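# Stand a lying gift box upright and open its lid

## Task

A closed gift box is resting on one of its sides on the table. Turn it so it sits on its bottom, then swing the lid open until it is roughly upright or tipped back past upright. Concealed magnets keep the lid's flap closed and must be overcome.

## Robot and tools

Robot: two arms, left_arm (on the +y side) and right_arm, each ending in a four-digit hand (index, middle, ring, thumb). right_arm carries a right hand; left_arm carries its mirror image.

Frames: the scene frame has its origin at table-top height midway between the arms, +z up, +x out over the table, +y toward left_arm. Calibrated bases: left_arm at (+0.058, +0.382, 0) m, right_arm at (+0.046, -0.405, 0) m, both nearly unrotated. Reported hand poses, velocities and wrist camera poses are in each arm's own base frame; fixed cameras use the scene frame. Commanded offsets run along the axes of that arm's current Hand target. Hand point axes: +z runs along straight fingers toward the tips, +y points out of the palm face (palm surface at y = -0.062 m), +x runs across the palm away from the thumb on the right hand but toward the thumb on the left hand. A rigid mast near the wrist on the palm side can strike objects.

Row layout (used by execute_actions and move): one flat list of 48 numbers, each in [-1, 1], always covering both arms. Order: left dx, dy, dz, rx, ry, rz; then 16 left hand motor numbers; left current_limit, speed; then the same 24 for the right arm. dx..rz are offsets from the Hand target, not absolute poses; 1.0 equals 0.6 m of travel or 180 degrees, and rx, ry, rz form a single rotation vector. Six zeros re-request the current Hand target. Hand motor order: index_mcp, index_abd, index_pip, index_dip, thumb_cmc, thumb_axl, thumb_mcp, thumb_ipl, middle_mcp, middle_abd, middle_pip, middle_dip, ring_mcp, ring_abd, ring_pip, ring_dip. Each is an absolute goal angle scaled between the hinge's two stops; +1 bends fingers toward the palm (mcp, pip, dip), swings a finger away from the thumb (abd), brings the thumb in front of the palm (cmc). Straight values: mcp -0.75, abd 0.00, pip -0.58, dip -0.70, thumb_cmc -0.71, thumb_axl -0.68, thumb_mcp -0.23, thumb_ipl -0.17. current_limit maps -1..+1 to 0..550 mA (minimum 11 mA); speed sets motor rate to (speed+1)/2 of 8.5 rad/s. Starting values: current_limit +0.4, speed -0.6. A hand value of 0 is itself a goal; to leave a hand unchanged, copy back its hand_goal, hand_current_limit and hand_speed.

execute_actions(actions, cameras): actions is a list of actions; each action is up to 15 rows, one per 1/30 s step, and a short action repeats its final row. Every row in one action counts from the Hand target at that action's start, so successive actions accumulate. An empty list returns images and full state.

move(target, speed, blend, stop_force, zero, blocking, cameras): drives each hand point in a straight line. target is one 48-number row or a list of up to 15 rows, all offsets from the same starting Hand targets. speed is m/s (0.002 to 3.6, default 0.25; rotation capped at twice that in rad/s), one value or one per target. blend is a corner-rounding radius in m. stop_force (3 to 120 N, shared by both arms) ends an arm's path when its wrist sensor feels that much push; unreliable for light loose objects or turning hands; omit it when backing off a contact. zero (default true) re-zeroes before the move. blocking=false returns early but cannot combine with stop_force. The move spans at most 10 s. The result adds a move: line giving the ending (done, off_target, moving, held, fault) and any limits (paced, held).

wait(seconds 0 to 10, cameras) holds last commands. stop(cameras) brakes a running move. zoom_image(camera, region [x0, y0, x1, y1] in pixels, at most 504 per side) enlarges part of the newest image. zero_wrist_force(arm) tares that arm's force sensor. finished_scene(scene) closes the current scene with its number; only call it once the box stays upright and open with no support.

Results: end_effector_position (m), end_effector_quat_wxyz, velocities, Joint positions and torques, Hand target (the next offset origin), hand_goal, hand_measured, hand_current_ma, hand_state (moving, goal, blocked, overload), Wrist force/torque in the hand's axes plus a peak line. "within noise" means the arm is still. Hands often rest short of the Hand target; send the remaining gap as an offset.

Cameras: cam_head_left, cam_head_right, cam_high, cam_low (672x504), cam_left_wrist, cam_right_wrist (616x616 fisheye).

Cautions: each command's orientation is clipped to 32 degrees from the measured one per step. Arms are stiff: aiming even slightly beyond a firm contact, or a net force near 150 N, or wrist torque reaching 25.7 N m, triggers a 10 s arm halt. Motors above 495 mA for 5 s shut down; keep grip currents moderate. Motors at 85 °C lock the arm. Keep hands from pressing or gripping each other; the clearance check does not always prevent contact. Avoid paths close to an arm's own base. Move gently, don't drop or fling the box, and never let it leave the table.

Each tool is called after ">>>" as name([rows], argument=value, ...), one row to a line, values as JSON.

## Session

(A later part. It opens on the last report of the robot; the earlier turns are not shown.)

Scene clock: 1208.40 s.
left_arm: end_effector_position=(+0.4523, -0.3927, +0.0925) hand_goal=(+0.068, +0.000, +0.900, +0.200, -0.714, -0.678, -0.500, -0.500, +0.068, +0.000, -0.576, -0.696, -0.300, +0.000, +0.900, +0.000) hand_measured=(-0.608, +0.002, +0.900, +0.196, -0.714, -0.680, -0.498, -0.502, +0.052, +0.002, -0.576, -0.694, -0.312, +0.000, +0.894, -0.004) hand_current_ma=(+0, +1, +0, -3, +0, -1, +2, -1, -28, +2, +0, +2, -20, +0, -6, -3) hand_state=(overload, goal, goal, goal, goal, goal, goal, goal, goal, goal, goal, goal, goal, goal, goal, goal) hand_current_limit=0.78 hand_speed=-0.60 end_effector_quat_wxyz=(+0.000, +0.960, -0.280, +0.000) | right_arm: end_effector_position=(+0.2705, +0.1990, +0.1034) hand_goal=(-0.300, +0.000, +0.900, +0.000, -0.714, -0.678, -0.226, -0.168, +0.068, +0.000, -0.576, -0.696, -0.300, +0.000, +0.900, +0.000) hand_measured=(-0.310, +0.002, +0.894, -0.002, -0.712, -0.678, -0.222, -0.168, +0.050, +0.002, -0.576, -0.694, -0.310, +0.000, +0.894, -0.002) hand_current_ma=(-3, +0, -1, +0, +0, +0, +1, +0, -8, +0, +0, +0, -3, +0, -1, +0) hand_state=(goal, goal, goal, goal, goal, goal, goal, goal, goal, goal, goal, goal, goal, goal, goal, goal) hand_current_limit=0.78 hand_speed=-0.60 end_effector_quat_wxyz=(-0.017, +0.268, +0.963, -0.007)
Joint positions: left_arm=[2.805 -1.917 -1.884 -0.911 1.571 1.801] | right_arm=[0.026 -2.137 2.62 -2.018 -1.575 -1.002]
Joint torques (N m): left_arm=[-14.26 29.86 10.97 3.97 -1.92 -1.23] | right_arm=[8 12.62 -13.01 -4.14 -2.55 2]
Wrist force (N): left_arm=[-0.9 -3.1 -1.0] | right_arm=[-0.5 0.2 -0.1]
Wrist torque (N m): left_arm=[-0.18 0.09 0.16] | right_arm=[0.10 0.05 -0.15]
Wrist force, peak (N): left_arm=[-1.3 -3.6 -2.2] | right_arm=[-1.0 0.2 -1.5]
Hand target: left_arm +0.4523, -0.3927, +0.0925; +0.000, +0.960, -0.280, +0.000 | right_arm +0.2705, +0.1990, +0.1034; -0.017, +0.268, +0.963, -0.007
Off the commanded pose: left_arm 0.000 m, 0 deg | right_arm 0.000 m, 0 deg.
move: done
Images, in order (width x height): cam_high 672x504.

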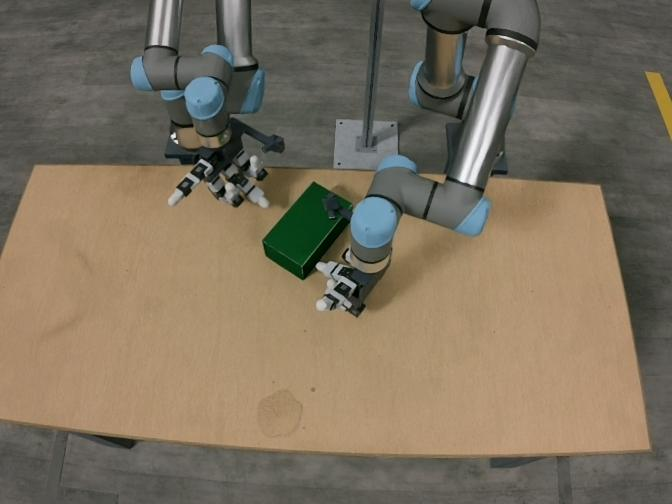

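>>> move(target=[0,0,0,0,0,0,0.068,0,0.9,0.2,-0.714,-0.678,-0.5,-0.5,0.068,0,-0.576,-0.696,-0.3,0,0.9,0,0.78,-0.6,-0.0967,0,0.018,0,0,0,-0.3,0,0.9,0,-0.714,-0.678,-0.226,-0.168,0.068,0,-0.576,-0.696,-0.3,0,0.9,0,0.78,-0.6], speed=0.2)

>>> move(target=[0,0.06,0,0,0,0,0.068,0,0.9,0.2,-0.714,-0.678,-0.5,-0.5,0.068,0,-0.576,-0.696,-0.3,0,0.9,0,0.78,-0.6,0,0.18,0,0,0,0,-0.3,0,0.9,0,-0.714,-0.678,-0.226,-0.168,0.068,0,-0.576,-0.696,-0.3,0,0.9,0,0.78,-0.6], speed=0.05, stop_force=20, cameras=["cam_high"])

>>> zoom_image(camera="cam_high", region=[240, 150, 440, 310])

Scene clock: 1218.23 s.
left_arm: end_effector_position=(+0.4523, -0.3927, +0.0925) hand_goal=(+0.068, +0.000, +0.900, +0.200, -0.714, -0.678, -0.500, -0.500, +0.068, +0.000, -0.576, -0.696, -0.300, +0.000, +0.900, +0.000) hand_measured=(-0.608, +0.002, +0.900, +0.196, -0.714, -0.680, -0.498, -0.502, +0.052, +0.002, -0.576, -0.694, -0.312, +0.000, +0.894, -0.004) hand_current_ma=(+0, +1, +0, -3, +0, -1, +2, -1, -28, +2, +0, +2, -20, +0, -6, -3) hand_state=(overload, goal, goal, goal, goal, goal, goal, goal, goal, goal, goal, goal, goal, goal, goal, goal) hand_current_limit=0.78 hand_speed=-0.60 end_effector_quat_wxyz=(+0.000, +0.960, -0.280, +0.000) | right_arm: end_effector_position=(+0.3198, +0.1690, +0.0910) hand_goal=(-0.300, +0.000, +0.900, +0.000, -0.714, -0.678, -0.226, -0.168, +0.068, +0.000, -0.576, -0.696, -0.300, +0.000, +0.900, +0.000) hand_measured=(-0.310, +0.002, +0.894, -0.002, -0.712, -0.678, -0.222, -0.168, +0.050, +0.002, -0.576, -0.694, -0.310, +0.000, +0.894, -0.002) hand_current_ma=(-3, +0, -1, +0, +0, +0, +1, +0, -8, +0, +0, +0, -3, +0, -1, +0) hand_state=(goal, goal, goal, goal, goal, goal, goal, goal, goal, goal, goal, goal, goal, goal, goal, goal) hand_current_limit=0.78 hand_speed=-0.60 end_effector_quat_wxyz=(-0.017, +0.268, +0.963, -0.007)
Joint positions: left_arm=[2.805 -1.917 -1.884 -0.911 1.571 1.801] | right_arm=[-0.094 -1.972 2.59 -2.153 -1.579 -1.122]
Joint torques (N m): left_arm=[-14.48 28.94 11 3.87 -2 -1.19] | right_arm=[-10.09 5.09 -29.03 -4.37 2.6 -1.55]
Wrist force (N): left_arm=[-0.9 -3.2 -0.9] | right_arm=[-0.9 0.3 -0.2]
Wrist torque (N m): left_arm=[-0.19 0.09 0.15] | right_arm=[0.16 0.10 -0.03]
Wrist force, peak (N): left_arm=[-1.2 -3.4 -0.9] | right_arm=[-1.3 -0.2 -0.5]
Hand target: left_arm +0.4523, -0.3927, +0.0925; +0.000, +0.960, -0.280, +0.000 | right_arm +0.3198, +0.1690, +0.0910; -0.017, +0.268, +0.963, -0.007
Off the commanded pose: left_arm 0.000 m, 0 deg | right_arm 0.000 m, 0 deg.
move: done

Scene clock: 1220.63 s.
left_arm: end_effector_position=(+0.4425, -0.4080, +0.0925) hand_goal=(+0.068, +0.000, +0.900, +0.200, -0.714, -0.678, -0.500, -0.500, +0.068, +0.000, -0.576, -0.696, -0.300, +0.000, +0.900, +0.000) hand_measured=(-0.608, +0.002, +0.900, +0.196, -0.714, -0.680, -0.498, -0.502, +0.044, +0.004, -0.578, -0.680, -0.312, +0.000, +0.894, -0.004) hand_current_ma=(+0, +1, +0, -3, +0, -1, +2, -1, -50, +3, -1, +27, -20, +0, -6, -3) hand_state=(overload, goal, goal, goal, goal, goal, goal, goal, blocked, goal, goal, goal, goal, goal, goal, goal) hand_current_limit=0.78 hand_speed=-0.60 end_effector_quat_wxyz=(+0.000, +0.960, -0.280, +0.000) | right_arm: end_effector_position=(+0.3471, +0.2147, +0.0899) hand_goal=(-0.300, +0.000, +0.900, +0.000, -0.714, -0.678, -0.226, -0.168, +0.068, +0.000, -0.576, -0.696, -0.300, +0.000, +0.900, +0.000) hand_measured=(-0.310, +0.002, +0.894, -0.002, -0.712, -0.678, -0.222, -0.168, +0.044, +0.000, -0.574, -0.680, -0.310, +0.000, +0.894, -0.002) hand_current_ma=(-2, +0, -1, +0, +0, +0, +1, +0, -15, +0, +0, +7, -3, +0, -1, +0) hand_state=(goal, goal, goal, goal, goal, goal, goal, goal, blocked, goal, goal, goal, goal, goal, goal, goal) hand_current_limit=0.78 hand_speed=-0.60 end_effector_quat_wxyz=(-0.017, +0.268, +0.963, -0.007)
Joint positions: left_arm=[2.773 -1.918 -1.883 -0.911 1.571 1.769] | right_arm=[0.072 -1.806 2.498 -2.227 -1.573 -0.957]
Joint torques (N m): left_arm=[3.57 36.95 7.17 1.64 -1.62 1.4] | right_arm=[-8.52 -19.61 -10.32 -1.89 -0.93 -1.7]
Wrist force (N): left_arm=[-1.1 -18.6 -8.6] | right_arm=[-0.3 -11.4 -4.7]
Wrist torque (N m): left_arm=[0.05 -0.05 0.38] | right_arm=[0.07 0.16 -0.29]
Wrist force, peak (N): left_arm=[-1.0 -36.0 -16.7] | right_arm=[-0.9 -46.9 -22.3]
Hand target: left_arm +0.4426, -0.4080, +0.0925; +0.000, +0.960, -0.280, +0.000 (not the last commanded pose) | right_arm +0.3471, +0.2147, +0.0899; -0.017, +0.268, +0.963, -0.007 (not the last commanded pose)
Off the commanded pose: left_arm 0.018 m, 0 deg | right_arm 0.055 m, 0 deg.
move: contact (left_arm, right_arm)
Images, in order (width x height): cam_high 672x504.

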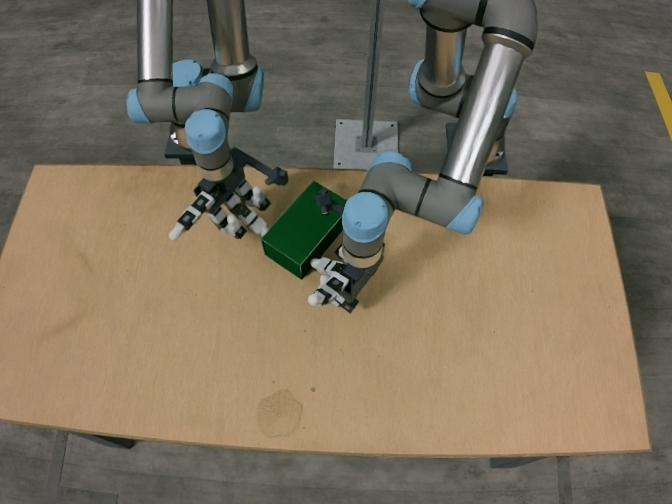

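Scaled by 2.520 from the camera's 672x504 image, which has a finer 960x720 frame.

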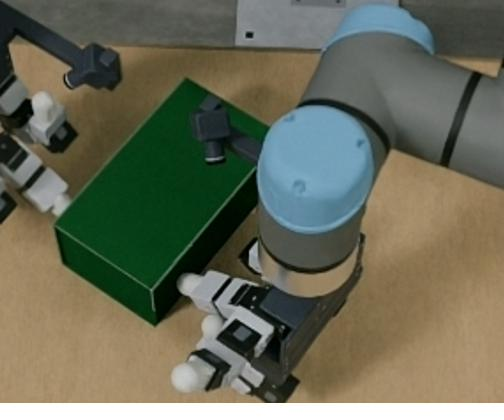

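>>> move([
  [0,0.01,0,0,0,0,0.068,0,0.9,0.2,-0.714,-0.678,-0.5,-0.5,0.068,0,-0.576,-0.696,-0.3,0,0.9,0,0.78,-0.6,0,0.01,0,0,0,0,-0.3,0,0.9,0,-0.714,-0.678,-0.226,-0.168,0.068,0,-0.576,-0.696,-0.3,0,0.9,0,0.78,-0.6],
  [0,0.012,-0.32,0,0,0,0.068,0,0.9,0.2,-0.714,-0.678,-0.5,-0.5,0.068,0,-0.576,-0.696,-0.3,0,0.9,0,0.78,-0.6,0.01,0.006,-0.32,0,0,0,-0.3,0,0.9,0,-0.714,-0.678,-0.226,-0.168,0.068,0,-0.576,-0.696,-0.3,0,0.9,0,0.78,-0.6],
], speed=0.1, cameras=["cam_high","cam_low"])

>>> zoom_image(camera="cam_low", region=[360, 120, 600, 300])

Scene clock: 1228.20 s.
left_arm: end_effector_position=(+0.4386, -0.4140, +0.2844) hand_goal=(+0.068, +0.000, +0.900, +0.200, -0.714, -0.678, -0.500, -0.500, +0.068, +0.000, -0.576, -0.696, -0.300, +0.000, +0.900, +0.000) hand_measured=(-0.610, +0.002, +0.900, +0.196, -0.714, -0.680, -0.498, -0.502, +0.004, +0.002, -0.612, -0.718, -0.312, +0.000, +0.894, -0.004) hand_current_ma=(+0, +1, +0, -3, +0, -1, +2, -1, -197, +1, -79, -43, -20, +0, -6, -3) hand_state=(overload, goal, goal, goal, goal, goal, goal, goal, blocked, goal, blocked, blocked, goal, goal, goal, goal) hand_current_limit=0.78 hand_speed=-0.60 end_effector_quat_wxyz=(+0.000, +0.960, -0.280, +0.000) | right_arm: end_effector_position=(+0.3507, +0.2218, +0.2818) hand_goal=(-0.300, +0.000, +0.900, +0.000, -0.714, -0.678, -0.226, -0.168, +0.068, +0.000, -0.576, -0.696, -0.300, +0.000, +0.900, +0.000) hand_measured=(-0.310, +0.002, +0.894, -0.002, -0.712, -0.678, -0.222, -0.168, -0.008, -0.002, -0.624, -0.716, -0.310, +0.000, +0.894, -0.002) hand_current_ma=(-2, +0, -1, +0, +0, +0, +1, +0, -118, +0, -45, -9, -3, +0, -1, +0) hand_state=(goal, goal, goal, goal, goal, goal, goal, goal, blocked, goal, blocked, goal, goal, goal, goal, goal) hand_current_limit=0.78 hand_speed=-0.60 end_effector_quat_wxyz=(-0.017, +0.268, +0.963, -0.007)
Joint positions: left_arm=[2.76 -1.733 -1.583 -1.396 1.571 1.756] | right_arm=[0.094 -2.011 2.087 -1.61 -1.572 -0.935]
Joint torques (N m): left_arm=[-16.57 39.66 31.76 1.33 0.99 -1.07] | right_arm=[3.43 -17.62 -32.01 -2.42 -1.42 1.05]
Wrist force (N): left_arm=[-1.5 -7.3 1.2] | right_arm=[-0.7 -3.7 0.6]
Wrist torque (N m): left_arm=[-0.19 0.25 0.22] | right_arm=[0.28 -0.01 -0.18]
Wrist force, peak (N): left_arm=[-0.9 -66.7 -32.7] | right_arm=[0.1 -86.5 -42.3]
Hand target: left_arm +0.4386, -0.4140, +0.2845; +0.000, +0.960, -0.280, +0.000 | right_arm +0.3507, +0.2218, +0.2819; -0.017, +0.268, +0.963, -0.007
Off the commanded pose: left_arm 0.000 m, 0 deg | right_arm 0.000 m, 0 deg.
move: done
Images, in order (width x height): cam_high 672x504, cam_low 672x504.

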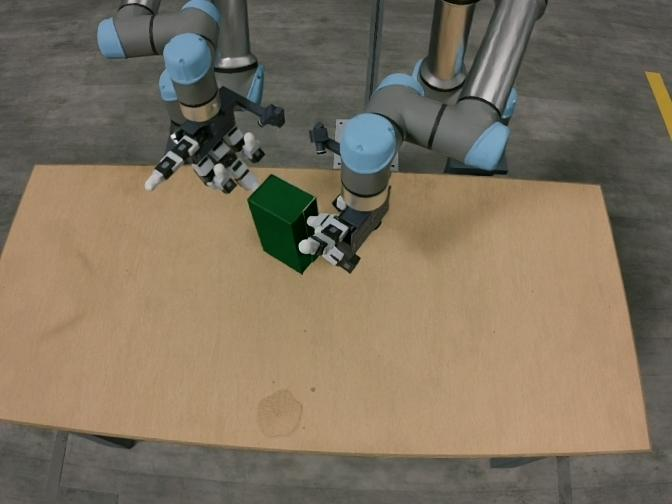

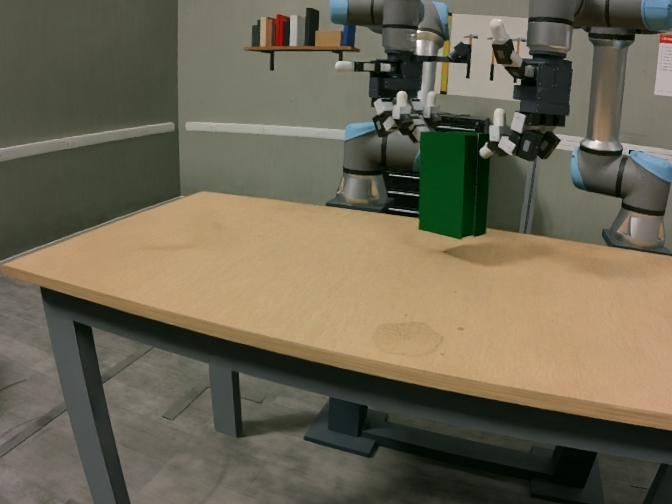

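Scaled by 2.100 from the camera's 672x504 image, which has a finer 960x720 frame.

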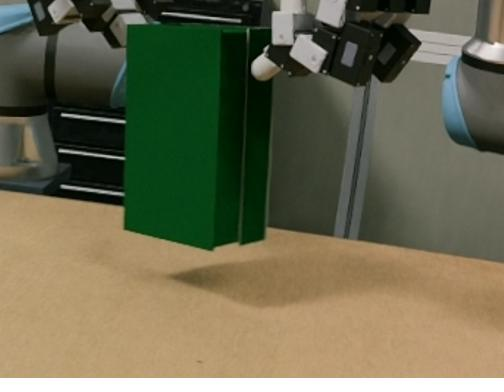

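>>> move(target=[0,0,0.1,0,0,0,0.068,0,0.9,0.2,-0.714,-0.678,-0.5,-0.5,0.068,0,-0.576,-0.696,-0.3,0,0.9,0,0.78,-0.6,-0.003,-0.002,0.1,0,0,0,-0.3,0,0.9,0,-0.714,-0.678,-0.226,-0.168,0.068,0,-0.576,-0.696,-0.3,0,0.9,0,0.78,-0.6], speed=0.1)

>>> move(target=[0,0,0.06,0,0,0,0.068,0,0.9,0.2,-0.714,-0.678,-0.5,-0.5,0.068,0,-0.576,-0.696,-0.3,0,0.9,0,0.78,-0.6,-0.002,-0.001,0.06,0,0,0,-0.3,0,0.9,0,-0.714,-0.678,-0.226,-0.168,0.068,0,-0.576,-0.696,-0.3,0,0.9,0,0.78,-0.6], speed=0.012, stop_force=3, cameras=["cam_high","cam_low"])

>>> zoom_image(camera="cam_low", region=[360, 120, 600, 300])

>>> zoom_image(camera="cam_high", region=[220, 130, 420, 300])

Scene clock: 1235.87 s.
left_arm: end_effector_position=(+0.4423, -0.4048, +0.2213) hand_goal=(+0.068, +0.000, +0.900, +0.200, -0.714, -0.678, -0.500, -0.500, +0.068, +0.000, -0.576, -0.696, -0.300, +0.000, +0.900, +0.000) hand_measured=(-0.612, +0.002, +0.900, +0.196, -0.714, -0.680, -0.498, -0.502, +0.068, +0.034, -0.508, -0.588, -0.310, +0.000, +0.894, -0.004) hand_current_ma=(+0, +1, +0, -3, +0, -1, +2, -1, +0, +63, +191, +364, -17, +0, -6, -3) hand_state=(overload, goal, goal, goal, goal, goal, goal, goal, goal, blocked, blocked, blocked, goal, goal, goal, goal) hand_current_limit=0.78 hand_speed=-0.60 end_effector_quat_wxyz=(-0.021, +0.960, -0.280, +0.002) | right_arm: end_effector_position=(+0.3501, +0.2105, +0.2202) hand_goal=(-0.300, +0.000, +0.900, +0.000, -0.714, -0.678, -0.226, -0.168, +0.068, +0.000, -0.576, -0.696, -0.300, +0.000, +0.900, +0.000) hand_measured=(-0.308, +0.002, +0.894, -0.002, -0.712, -0.678, -0.222, -0.168, +0.024, +0.096, -0.456, -0.576, -0.310, +0.000, +0.894, -0.002) hand_current_ma=(-2, +0, -1, +0, +0, +0, +1, +0, -45, +130, +245, +252, -3, +0, -1, +0) hand_state=(goal, goal, goal, goal, goal, goal, goal, goal, blocked, blocked, blocked, blocked, goal, goal, goal, goal) hand_current_limit=0.78 hand_speed=-0.60 end_effector_quat_wxyz=(-0.010, +0.267, +0.963, -0.025)
Joint positions: left_arm=[2.76 -1.767 -1.698 -1.246 1.614 1.756] | right_arm=[0.087 -1.992 2.23 -1.773 -1.611 -0.942]
Joint torques (N m): left_arm=[-48.88 11.78 -1.97 -0.56 -9.63 -1.46] | right_arm=[1.98 20.07 -9.88 -9.9 9.91 -1.25]
Wrist force (N): left_arm=[-0.2 -65.8 -23.3] | right_arm=[-2.3 -77.8 -29.8]
Wrist torque (N m): left_arm=[-0.16 -0.36 1.72] | right_arm=[0.63 0.84 -2.40]
Wrist force, peak (N): left_arm=[1.2 -76.9 -39.0] | right_arm=[-1.0 -93.5 -50.1]
Hand target: left_arm +0.4386, -0.4140, +0.2245; +0.000, +0.960, -0.280, +0.000 | right_arm +0.3495, +0.2195, +0.2219; -0.017, +0.268, +0.963, -0.007
Off the commanded pose: left_arm 0.010 m, 2 deg | right_arm 0.009 m, 2 deg.
move: off_target (left_arm, right_arm)

Scene clock: 1239.77 s.
left_arm: end_effector_position=(+0.4386, -0.4141, +0.1885) hand_goal=(+0.068, +0.000, +0.900, +0.200, -0.714, -0.678, -0.500, -0.500, +0.068, +0.000, -0.576, -0.696, -0.300, +0.000, +0.900, +0.000) hand_measured=(-0.612, +0.002, +0.900, +0.196, -0.714, -0.680, -0.498, -0.502, -0.146, +0.018, -0.536, +0.652, -0.310, +0.000, +0.894, -0.004) hand_current_ma=(+0, +1, +0, -3, +0, -1, +2, -1, -489, +26, +94, +489, -17, +0, -6, -3) hand_state=(overload, goal, goal, goal, goal, goal, goal, goal, blocked, goal, blocked, blocked, goal, goal, goal, goal) hand_current_limit=0.78 hand_speed=-0.60 end_effector_quat_wxyz=(+0.000, +0.960, -0.280, +0.000) | right_arm: end_effector_position=(+0.3491, +0.2167, +0.1970) hand_goal=(-0.300, +0.000, +0.900, +0.000, -0.714, -0.678, -0.226, -0.168, +0.068, +0.000, -0.576, -0.696, -0.300, +0.000, +0.900, +0.000) hand_measured=(-0.308, +0.002, +0.894, -0.002, -0.712, -0.678, -0.222, -0.168, +0.138, +0.102, -0.418, -0.588, -0.310, +0.000, +0.894, -0.002) hand_current_ma=(-2, +0, -1, +0, +0, +0, +1, +0, +100, +143, +410, +205, -2, +0, -1, +0) hand_state=(goal, goal, goal, goal, goal, goal, goal, goal, blocked, blocked, blocked, blocked, goal, goal, goal, goal) hand_current_limit=0.78 hand_speed=-0.60 end_effector_quat_wxyz=(-0.015, +0.268, +0.963, -0.011)
Joint positions: left_arm=[2.76 -1.799 -1.759 -1.154 1.571 1.756] | right_arm=[0.084 -1.974 2.286 -1.846 -1.58 -0.945]
Joint torques (N m): left_arm=[-3.89 26.05 11.71 3.01 -6.21 -1.17] | right_arm=[-2.56 -14.85 -28 -2.99 -0.41 -1.23]
Wrist force (N): left_arm=[-1.4 -24.4 -1.8] | right_arm=[1.3 -20.1 -7.4]
Wrist torque (N m): left_arm=[-0.44 0.14 0.73] | right_arm=[-0.51 0.30 -0.76]
Wrist force, peak (N): left_arm=[-0.2 -66.5 -22.4] | right_arm=[-2.6 -78.2 -30.0]
Hand target: left_arm +0.4386, -0.4140, +0.1885; +0.000, +0.960, -0.280, +0.000 | right_arm +0.3491, +0.2167, +0.1970; -0.015, +0.268, +0.963, -0.011 (not the last commanded pose)
Off the commanded pose: left_arm 0.000 m, 0 deg | right_arm 0.011 m, 0 deg.
move: contact (right_arm)
Images, in order (width x height): cam_high 672x504, cam_low 672x504.

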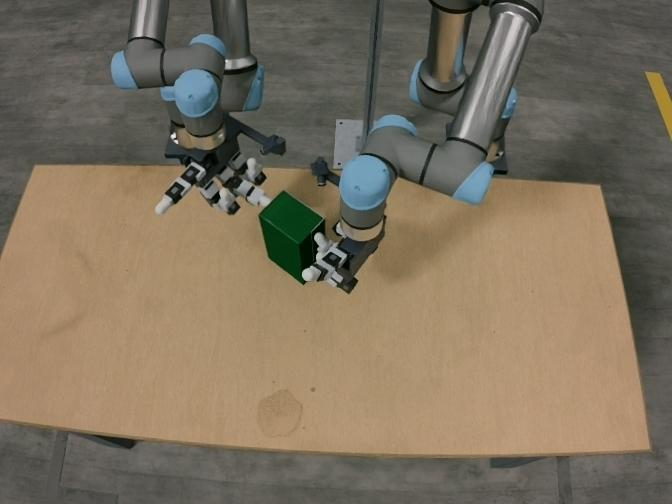

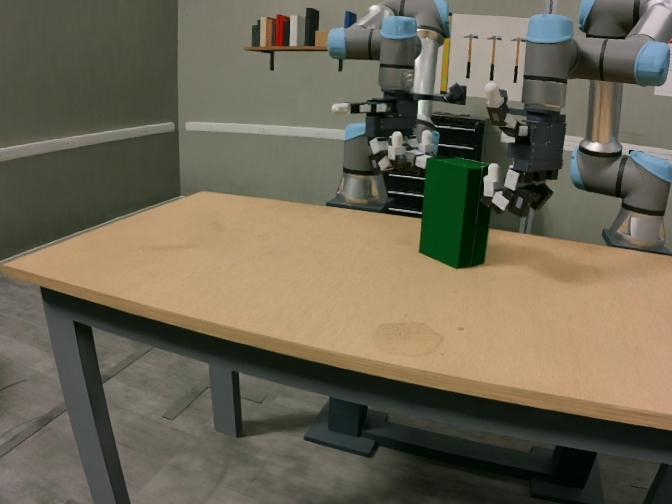

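Scaled by 2.100 from the camera's 672x504 image, which has a finer 960x720 frame.

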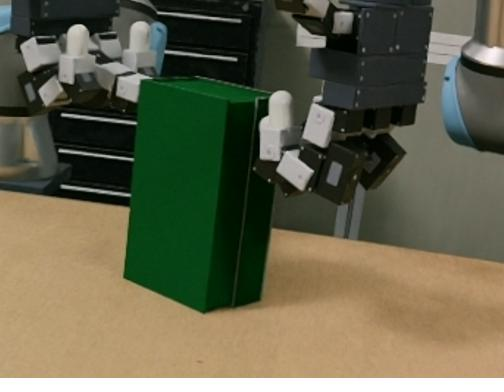

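Scaled by 2.520 from the camera's 672x504 image, which has a finer 960x720 frame.

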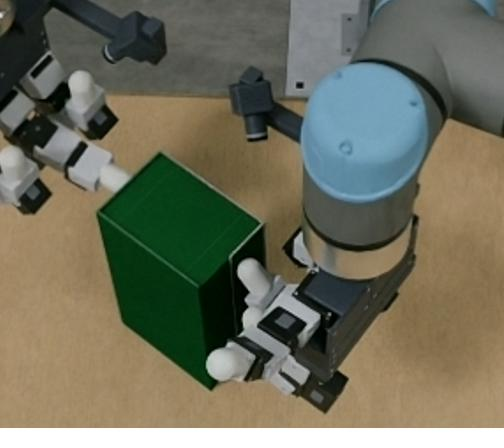

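>>> move(target=[0,-0.12,0,0,0,0,0.068,0,0.9,0.2,-0.714,-0.678,-0.5,-0.5,0.068,0,-0.576,-0.696,-0.3,0,0.9,0,0.78,-0.6,0,-0.1,0,0,0,0,-0.3,0,0.9,0,-0.714,-0.678,-0.226,-0.168,0.068,0,-0.576,-0.696,-0.3,0,0.9,0,0.78,-0.6], speed=0.06, cameras=["cam_high","cam_low"])

>>> zoom_image(camera="cam_low", region=[380, 140, 540, 280])

>>> zoom_image(camera="cam_high", region=[220, 150, 380, 300])

Scene clock: 1246.20 s.
left_arm: end_effector_position=(+0.4773, -0.3534, +0.1885) hand_goal=(+0.068, +0.000, +0.900, +0.200, -0.714, -0.678, -0.500, -0.500, +0.068, +0.000, -0.576, -0.696, -0.300, +0.000, +0.900, +0.000) hand_measured=(-0.612, +0.002, +0.900, +0.196, -0.714, -0.680, -0.498, -0.502, +0.062, +0.002, -0.576, -0.694, -0.310, +0.000, +0.894, -0.004) hand_current_ma=(+0, +1, +0, -3, +0, -1, +2, -1, -6, +2, +0, +3, -17, +0, -6, -3) hand_state=(overload, goal, goal, goal, goal, goal, goal, goal, goal, goal, goal, goal, goal, goal, goal, goal) hand_current_limit=0.78 hand_speed=-0.60 end_effector_quat_wxyz=(+0.000, +0.960, -0.280, +0.000) | right_arm: end_effector_position=(+0.3182, +0.1654, +0.1987) hand_goal=(-0.300, +0.000, +0.900, +0.000, -0.714, -0.678, -0.226, -0.168, +0.068, +0.000, -0.576, -0.696, -0.300, +0.000, +0.900, +0.000) hand_measured=(-0.308, +0.002, +0.894, -0.002, -0.712, -0.678, -0.222, -0.168, +0.062, +0.002, -0.576, -0.694, -0.310, +0.000, +0.894, -0.002) hand_current_ma=(-2, +0, -1, +0, +0, +0, +1, +0, -1, +0, +0, +0, -2, +0, -1, +0) hand_state=(goal, goal, goal, goal, goal, goal, goal, goal, goal, goal, goal, goal, goal, goal, goal, goal) hand_current_limit=0.78 hand_speed=-0.60 end_effector_quat_wxyz=(-0.015, +0.268, +0.963, -0.011)
Joint positions: left_arm=[2.886 -1.801 -1.756 -1.155 1.571 1.882] | right_arm=[-0.102 -2.148 2.364 -1.753 -1.587 -1.13]
Joint torques (N m): left_arm=[11.56 27.34 29.88 1.54 -1.91 1.44] | right_arm=[-7.77 -10.92 -12.64 -1.19 2.41 -1.9]
Wrist force (N): left_arm=[0.3 -3.3 0.7] | right_arm=[-0.9 0.3 -0.1]
Wrist torque (N m): left_arm=[-0.34 0.00 0.11] | right_arm=[0.16 0.08 -0.04]
Wrist force, peak (N): left_arm=[-1.5 -24.6 -1.9] | right_arm=[1.1 -20.5 -7.8]
Hand target: left_arm +0.4773, -0.3533, +0.1885; +0.000, +0.960, -0.280, +0.000 | right_arm +0.3182, +0.1654, +0.1987; -0.015, +0.268, +0.963, -0.011
Off the commanded pose: left_arm 0.000 m, 0 deg | right_arm 0.000 m, 0 deg.
move: done
Images, in order (width x height): cam_high 672x504, cam_low 672x504.

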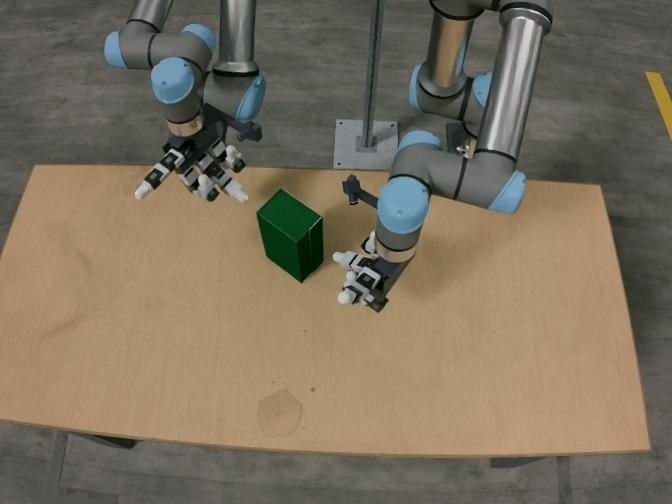

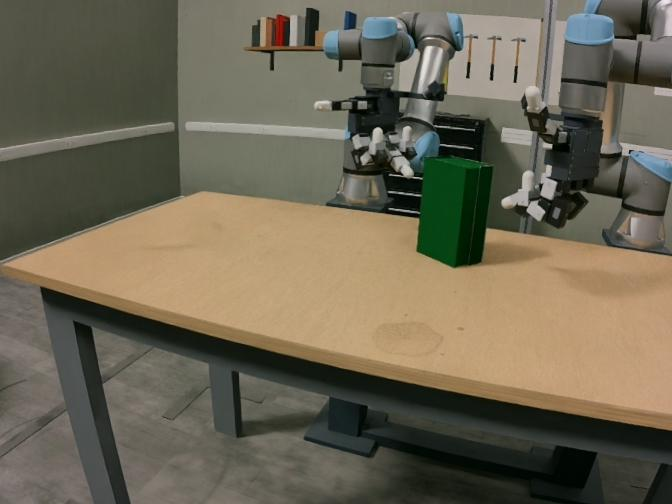

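Scaled by 3.150 from the camera's 672x504 image, which has a finer 960x720 frame.

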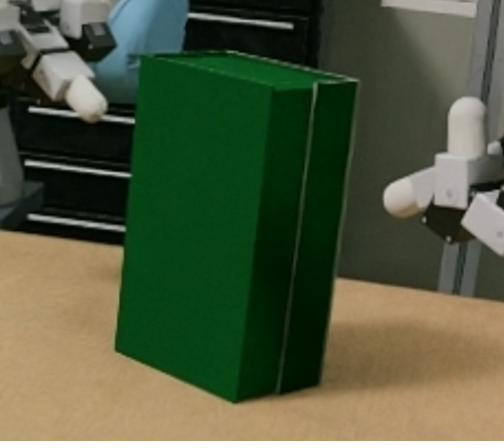

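Scaled by 3.150 from the camera's 672x504 image, which has a finer 960x720 frame.

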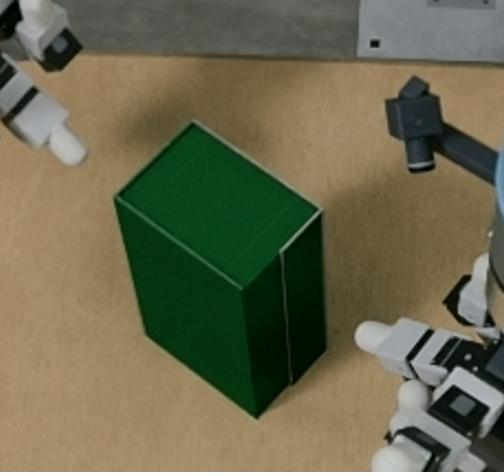

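>>> move([
  [0,-0.2,-0.1,0,0,0,0.068,0,0.9,0.2,-0.714,-0.678,-0.5,-0.5,-1,0,-0.576,-0.696,-1,0,-0.576,-0.696,0.78,-0.6,0,0,-0.27,0,0,0,-1,0,-0.576,-0.696,-0.714,-0.678,-0.226,-0.168,-1,0,-0.576,-0.696,-1,0,-0.576,-0.696,0.78,-0.6],
  [-0.199,-0.2482,0,-0.4016,0.3741,0.4016,0.068,0,0.9,0.2,-0.714,-0.678,-0.5,-0.5,-1,0,-0.576,-0.696,-1,0,-0.576,-0.696,0.78,-0.6,-0.131,0.1883,-0.2667,0,0,0.524,-1,0,-0.576,-0.696,-0.714,-0.678,-0.226,-0.168,-1,0,-0.576,-0.696,-1,0,-0.576,-0.696,0.78,-0.6],
], speed=0.35, blend=[0.02,0], cameras=["cam_high","cam_low"])

Scene clock: 1284.30 s.
left_arm: end_effector_position=(+0.4566, -0.1636, +0.1885) hand_goal=(+0.068, +0.000, +0.900, +0.200, -0.714, -0.678, -0.500, -0.500, -1.000, +0.000, -0.576, -0.696, -1.000, +0.000, -0.576, -0.696) hand_measured=(-0.764, +0.002, +0.900, +0.196, -0.714, -0.680, -0.500, -0.502, -0.998, +0.002, -0.576, -0.694, -0.998, +0.002, -0.574, -0.694) hand_current_ma=(+0, +1, +0, -3, +0, -1, +0, -1, +1, +2, +0, +3, +1, +1, +2, +3) hand_state=(overload, goal, goal, goal, goal, goal, goal, goal, goal, goal, goal, goal, goal, goal, goal, goal) hand_current_limit=0.78 hand_speed=-0.60 end_effector_quat_wxyz=(+0.631, +0.318, -0.632, +0.318) | right_arm: end_effector_position=(+0.4494, +0.2235, +0.3535) hand_goal=(-1.000, +0.000, -0.576, -0.696, -0.714, -0.678, -0.226, -0.168, -1.000, +0.000, -0.576, -0.696, -1.000, +0.000, -0.576, -0.696) hand_measured=(-0.994, +0.002, -0.570, -0.694, -0.712, -0.678, -0.222, -0.168, -0.990, +0.002, -0.576, -0.694, -0.994, +0.000, -0.572, -0.694) hand_current_ma=(+1, +0, +1, +0, +0, +0, +1, +0, +3, +0, +0, +0, +1, +0, +1, +0) hand_state=(goal, goal, goal, goal, goal, goal, goal, goal, goal, goal, goal, goal, goal, goal, goal, goal) hand_current_limit=0.78 hand_speed=-0.60 end_effector_quat_wxyz=(-0.003, +0.888, +0.459, -0.019)
Joint positions: left_arm=[3.299 -2.376 -1.275 -2.632 0.796 4.713] | right_arm=[0.361 -1.6 1.599 -1.532 -1.57 0.978]
Joint torques (N m): left_arm=[-14.27 47.73 25.15 -2.13 2.32 1.34] | right_arm=[8.02 -14.11 -30.63 -0.95 -2.72 2.07]
Wrist force (N): left_arm=[3.4 -2.4 1.8] | right_arm=[0.1 0.3 -0.5]
Wrist torque (N m): left_arm=[-0.33 0.08 0.17] | right_arm=[0.01 -0.08 -0.12]
Wrist force, peak (N): left_arm=[3.7 -2.5 1.7] | right_arm=[-0.9 0.5 -2.2]
Hand target: left_arm +0.4566, -0.1636, +0.1885; +0.632, +0.318, -0.632, +0.318 | right_arm +0.4494, +0.2235, +0.3535; -0.003, +0.888, +0.459, -0.019
Off the commanded pose: left_arm 0.000 m, 0 deg | right_arm 0.000 m, 0 deg.
move: done
Images, in order (width x height): cam_high 672x504, cam_low 672x504.

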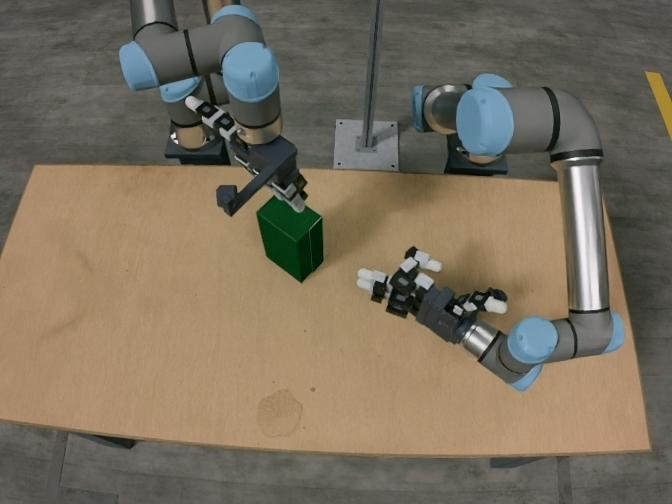

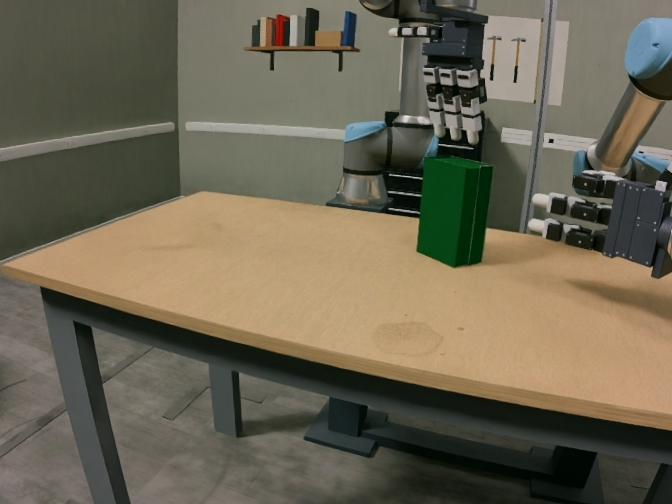

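>>> move(target=[0,0,0,0,0,0,0.068,0,0.9,0.2,-0.714,-0.678,-0.5,-0.5,-1,0,-0.576,-0.696,-1,0,-0.576,-0.696,0.78,-0.6,0,0,0.055,0,0,0,-1,0,-0.576,-0.696,-0.714,-0.678,-0.226,-0.168,-1,0,-0.576,-0.696,-1,0,-0.576,-0.696,0.78,-0.6], speed=0.15, cameras=["cam_high","cam_low","cam_right_wrist","cam_left_wrist"])

>>> zoom_image(camera="cam_high", region=[220, 150, 420, 310])

>>> zoom_image(camera="cam_low", region=[390, 110, 590, 280])

Scene clock: 1289.10 s.
left_arm: end_effector_position=(+0.4566, -0.1636, +0.1885) hand_goal=(+0.068, +0.000, +0.900, +0.200, -0.714, -0.678, -0.500, -0.500, -1.000, +0.000, -0.576, -0.696, -1.000, +0.000, -0.576, -0.696) hand_measured=(-0.764, +0.002, +0.900, +0.196, -0.714, -0.680, -0.500, -0.502, -0.998, +0.002, -0.576, -0.694, -0.998, +0.002, -0.574, -0.694) hand_current_ma=(+0, +1, +0, -3, +0, -1, +0, -1, +1, +2, +0, +3, +1, +1, +2, +3) hand_state=(overload, goal, goal, goal, goal, goal, goal, goal, goal, goal, goal, goal, goal, goal, goal, goal) hand_current_limit=0.78 hand_speed=-0.60 end_effector_quat_wxyz=(+0.632, +0.318, -0.632, +0.318) | right_arm: end_effector_position=(+0.4482, +0.2231, +0.3206) hand_goal=(-1.000, +0.000, -0.576, -0.696, -0.714, -0.678, -0.226, -0.168, -1.000, +0.000, -0.576, -0.696, -1.000, +0.000, -0.576, -0.696) hand_measured=(-0.994, +0.002, -0.570, -0.694, -0.712, -0.678, -0.222, -0.168, -0.990, +0.002, -0.576, -0.694, -0.994, +0.000, -0.572, -0.694) hand_current_ma=(+1, +0, +1, +0, +0, +0, +1, +0, +3, +0, +0, +0, +1, +0, +1, +0) hand_state=(goal, goal, goal, goal, goal, goal, goal, goal, goal, goal, goal, goal, goal, goal, goal, goal) hand_current_limit=0.78 hand_speed=-0.60 end_effector_quat_wxyz=(-0.003, +0.888, +0.459, -0.019)
Joint positions: left_arm=[3.299 -2.376 -1.275 -2.632 0.796 4.713] | right_arm=[0.361 -1.6 1.682 -1.616 -1.57 0.978]
Joint torques (N m): left_arm=[-14.23 46.3 25.19 -2.16 2.22 1.4] | right_arm=[8.25 -12.37 -14.17 -4.14 0.87 1.32]
Wrist force (N): left_arm=[3.4 -2.5 1.5] | right_arm=[-0.3 0.6 -0.4]
Wrist torque (N m): left_arm=[-0.32 0.07 0.18] | right_arm=[0.04 -0.03 -0.13]
Wrist force, peak (N): left_arm=[3.6 -2.6 1.7] | right_arm=[0.2 0.3 -1.1]
Hand target: left_arm +0.4566, -0.1636, +0.1885; +0.632, +0.318, -0.632, +0.318 | right_arm +0.4482, +0.2231, +0.3205; -0.003, +0.888, +0.459, -0.019
Off the commanded pose: left_arm 0.000 m, 0 deg | right_arm 0.000 m, 0 deg.
move: done
camera_calibration:
cam_left_wrist: T_world_to_cam=[[0.465675, -0.441992, -0.766674, -0.162215], [0.884287, 0.26607, 0.383722, -0.488334], [0.0343869, -0.85665, 0.514751, -0.125548], [0, 0, 0, 1]] pos_world=[0.511685, -0.0493175, 0.127644]
cam_right_wrist: T_world_to_cam=[[0.0859303, -0.995713, -0.0342188, 0.235053], [-0.642653, -0.081641, 0.761795, 0.0096209], [-0.761323, -0.0434705, -0.646914, 0.681226], [0, 0, 0, 1]] pos_world=[0.504618, 0.264444, 0.441408]
Images, in order (width x height): cam_high 672x504, cam_low 672x504, cam_left_wrist 616x616, cam_right_wrist 616x616.

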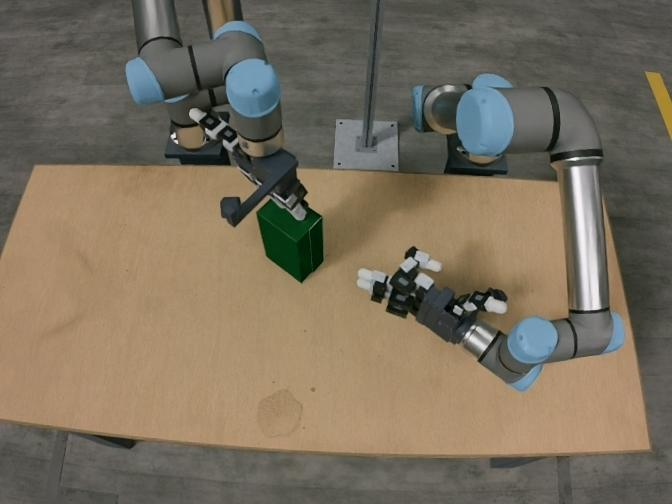

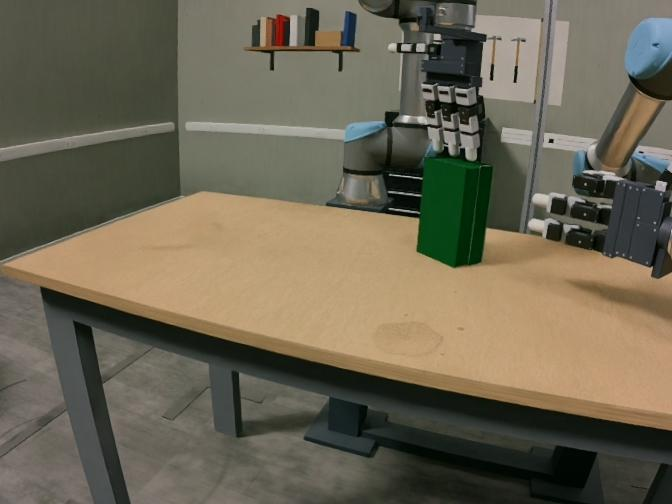

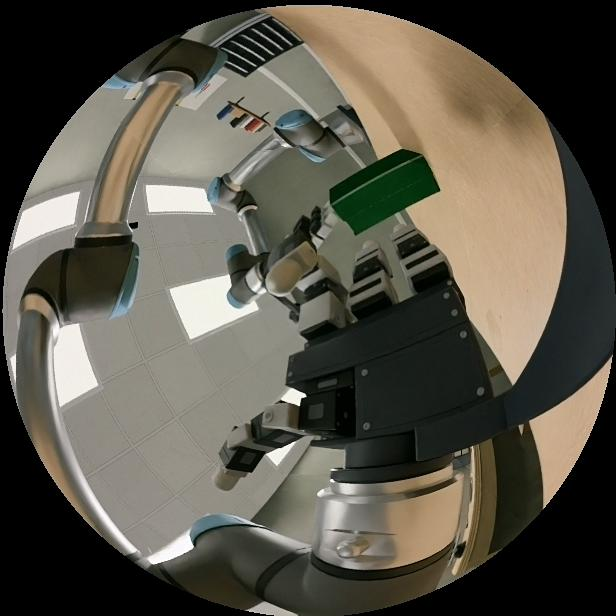

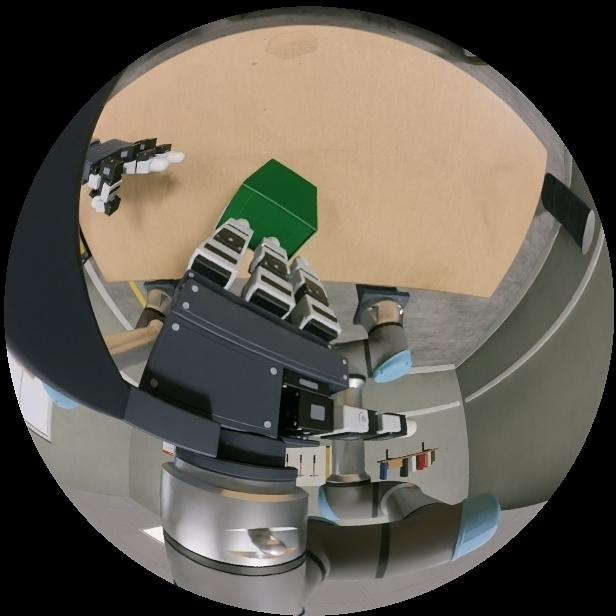

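Scaled by 2.520 from the camera's 672x504 image, which has a finer 960x720 frame.

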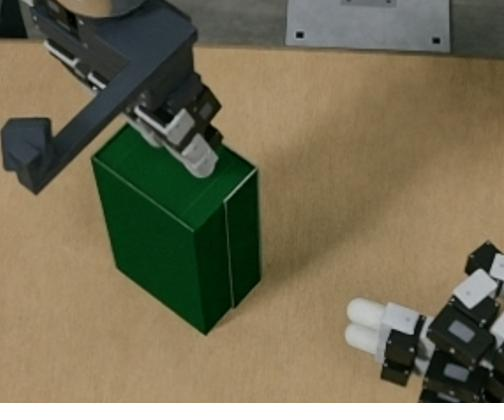

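Scaled by 2.520 from the camera's 672x504 image, which has a finer 960x720 frame.

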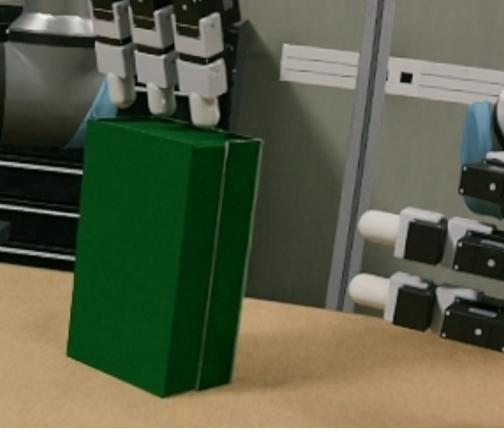

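>>> move(target=[-0.0758,-0.0217,0.16,0,0,0,0.068,0,0.9,0.2,-0.714,-0.678,-0.5,-0.5,-1,0,-0.576,-0.696,-1,0,-0.576,-0.696,0.78,-0.6,0.0175,0,0,0,0,0,-1,0,-0.576,-0.696,-0.714,-0.678,-0.226,-0.168,-1,0,-0.576,-0.696,-1,0,-0.576,-0.696,0.78,-0.6], speed=0.15)

>>> move(target=[0,0,0,0,0,0,0.068,0,0.9,0.2,-0.714,-0.678,-0.5,-0.5,-1,0,-0.576,-0.696,-1,0,-0.576,-0.696,0.78,-0.6,0,0,0.06,0,0,0,-1,0,-0.576,-0.696,-0.714,-0.678,-0.226,-0.168,-1,0,-0.576,-0.696,-1,0,-0.576,-0.696,0.78,-0.6], speed=0.015, stop_force=30, cameras=["cam_high","cam_low"])

>>> zoom_image(camera="cam_high", region=[240, 170, 360, 290])

>>> zoom_image(camera="cam_low", region=[400, 120, 540, 280])

Scene clock: 1300.03 s.
left_arm: end_effector_position=(+0.4100, -0.2483, +0.1432) hand_goal=(+0.068, +0.000, +0.900, +0.200, -0.714, -0.678, -0.500, -0.500, -1.000, +0.000, -0.576, -0.696, -1.000, +0.000, -0.576, -0.696) hand_measured=(-0.764, +0.002, +0.900, +0.196, -0.714, -0.680, -0.500, -0.502, -0.998, +0.002, -0.576, -0.694, -0.998, +0.002, -0.574, -0.694) hand_current_ma=(+0, +1, +0, -3, +0, -1, +0, -1, +1, +2, +0, +3, +1, +1, +2, +3) hand_state=(overload, goal, goal, goal, goal, goal, goal, goal, goal, goal, goal, goal, goal, goal, goal, goal) hand_current_limit=0.78 hand_speed=-0.60 end_effector_quat_wxyz=(+0.632, +0.318, -0.632, +0.318) | right_arm: end_effector_position=(+0.4543, +0.2317, +0.3202) hand_goal=(-1.000, +0.000, -0.576, -0.696, -0.714, -0.678, -0.226, -0.168, -1.000, +0.000, -0.576, -0.696, -1.000, +0.000, -0.576, -0.696) hand_measured=(-0.994, +0.002, -0.570, -0.694, -0.712, -0.678, -0.222, -0.168, -0.990, +0.002, -0.576, -0.694, -0.994, +0.000, -0.572, -0.694) hand_current_ma=(+1, +0, +1, +0, +0, +0, +1, +0, +3, +0, +0, +0, +1, +0, +1, +0) hand_state=(goal, goal, goal, goal, goal, goal, goal, goal, goal, goal, goal, goal, goal, goal, goal, goal) hand_current_limit=0.78 hand_speed=-0.60 end_effector_quat_wxyz=(-0.003, +0.888, +0.459, -0.019)
Joint positions: left_arm=[3.172 -2.361 -1.443 -2.479 0.669 4.713] | right_arm=[0.373 -1.575 1.66 -1.617 -1.569 0.99]
Joint torques (N m): left_arm=[-13.53 43.4 7.96 0.22 -2.06 -1.19] | right_arm=[8.45 -14.43 -30.68 -3.92 2.47 2.03]
Wrist force (N): left_arm=[3.1 -2.8 1.5] | right_arm=[0.1 0.4 -0.3]
Wrist torque (N m): left_arm=[-0.36 0.08 0.31] | right_arm=[0.01 -0.08 -0.12]
Wrist force, peak (N): left_arm=[3.8 -2.5 1.8] | right_arm=[-0.4 0.6 -0.7]
Hand target: left_arm +0.4099, -0.2484, +0.1431; +0.632, +0.318, -0.632, +0.318 | right_arm +0.4543, +0.2317, +0.3202; -0.003, +0.888, +0.459, -0.019
Off the commanded pose: left_arm 0.000 m, 0 deg | right_arm 0.000 m, 0 deg.
move: done

Scene clock: 1301.77 s.
left_arm: end_effector_position=(+0.4099, -0.2484, +0.1431) hand_goal=(+0.068, +0.000, +0.900, +0.200, -0.714, -0.678, -0.500, -0.500, -1.000, +0.000, -0.576, -0.696, -1.000, +0.000, -0.576, -0.696) hand_measured=(-0.764, +0.002, +0.900, +0.196, -0.714, -0.680, -0.500, -0.502, -0.998, +0.002, -0.576, -0.694, -0.998, +0.002, -0.574, -0.694) hand_current_ma=(+0, +1, +0, -3, +0, -1, +0, -1, +1, +2, +0, +3, +1, +1, +2, +3) hand_state=(overload, goal, goal, goal, goal, goal, goal, goal, goal, goal, goal, goal, goal, goal, goal, goal) hand_current_limit=0.78 hand_speed=-0.60 end_effector_quat_wxyz=(+0.632, +0.318, -0.632, +0.318) | right_arm: end_effector_position=(+0.4541, +0.2316, +0.3120) hand_goal=(-1.000, +0.000, -0.576, -0.696, -0.714, -0.678, -0.226, -0.168, -1.000, +0.000, -0.576, -0.696, -1.000, +0.000, -0.576, -0.696) hand_measured=(-1.000, +0.000, -0.608, -0.708, -0.712, -0.678, -0.222, -0.168, -1.000, +0.002, -0.586, -0.700, -1.000, -0.002, -0.606, -0.708) hand_current_ma=(+0, +0, -23, -3, +0, +0, +1, +0, +0, +0, -2, +0, +0, +0, -21, -4) hand_state=(goal, goal, blocked, goal, goal, goal, goal, goal, goal, goal, goal, goal, goal, goal, blocked, goal) hand_current_limit=0.78 hand_speed=-0.60 end_effector_quat_wxyz=(-0.003, +0.888, +0.459, -0.018)
Joint positions: left_arm=[3.172 -2.361 -1.443 -2.479 0.669 4.713] | right_arm=[0.373 -1.574 1.68 -1.639 -1.569 0.99]
Joint torques (N m): left_arm=[-14.32 44.12 7.86 0.39 -1.81 -1.34] | right_arm=[8.63 -7.97 -20.66 0.74 2.61 1.79]
Wrist force (N): left_arm=[3.0 -3.0 1.5] | right_arm=[-0.1 3.8 -19.1]
Wrist torque (N m): left_arm=[-0.38 0.10 0.32] | right_arm=[2.05 0.27 -0.10]
Wrist force, peak (N): left_arm=[3.3 -3.0 1.2] | right_arm=[-0.2 6.7 -37.3]
Hand target: left_arm +0.4099, -0.2484, +0.1431; +0.632, +0.318, -0.632, +0.318 | right_arm +0.4541, +0.2316, +0.3120; -0.003, +0.888, +0.459, -0.018 (not the last commanded pose)
Off the commanded pose: left_arm 0.000 m, 0 deg | right_arm 0.028 m, 0 deg.
move: contact (right_arm)
Images, in order (width x height): cam_high 672x504, cam_low 672x504.

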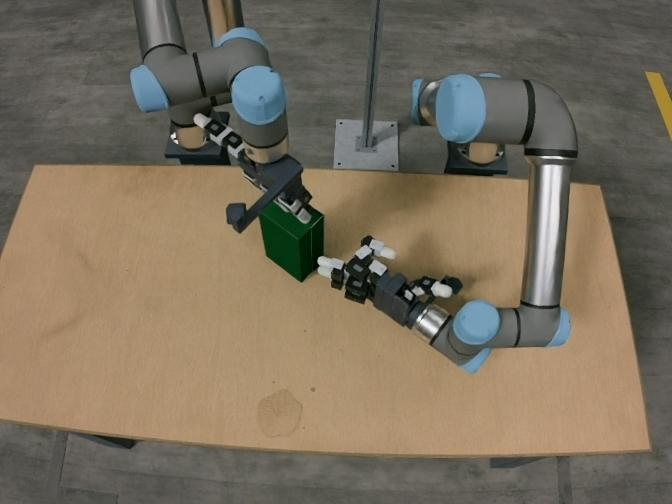

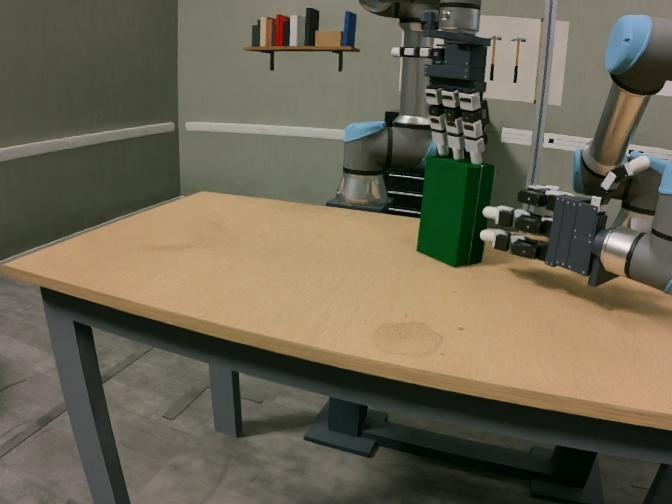

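Scaled by 4.200 from the camera's 672x504 image, which has a finer 960x720 frame.

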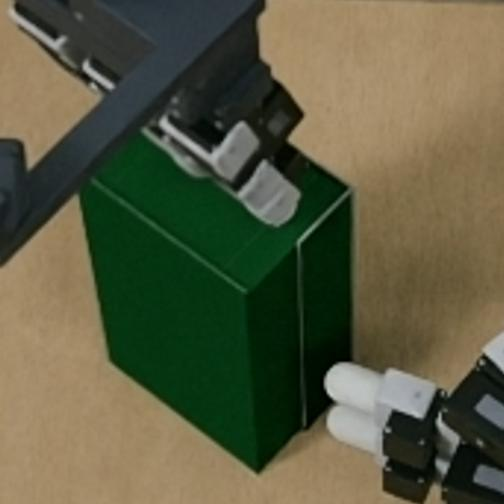

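Scaled by 3.150 from the camera's 672x504 image, which has a finer 960x720 frame.

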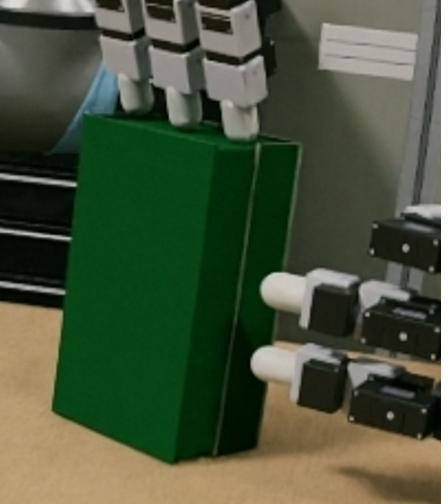

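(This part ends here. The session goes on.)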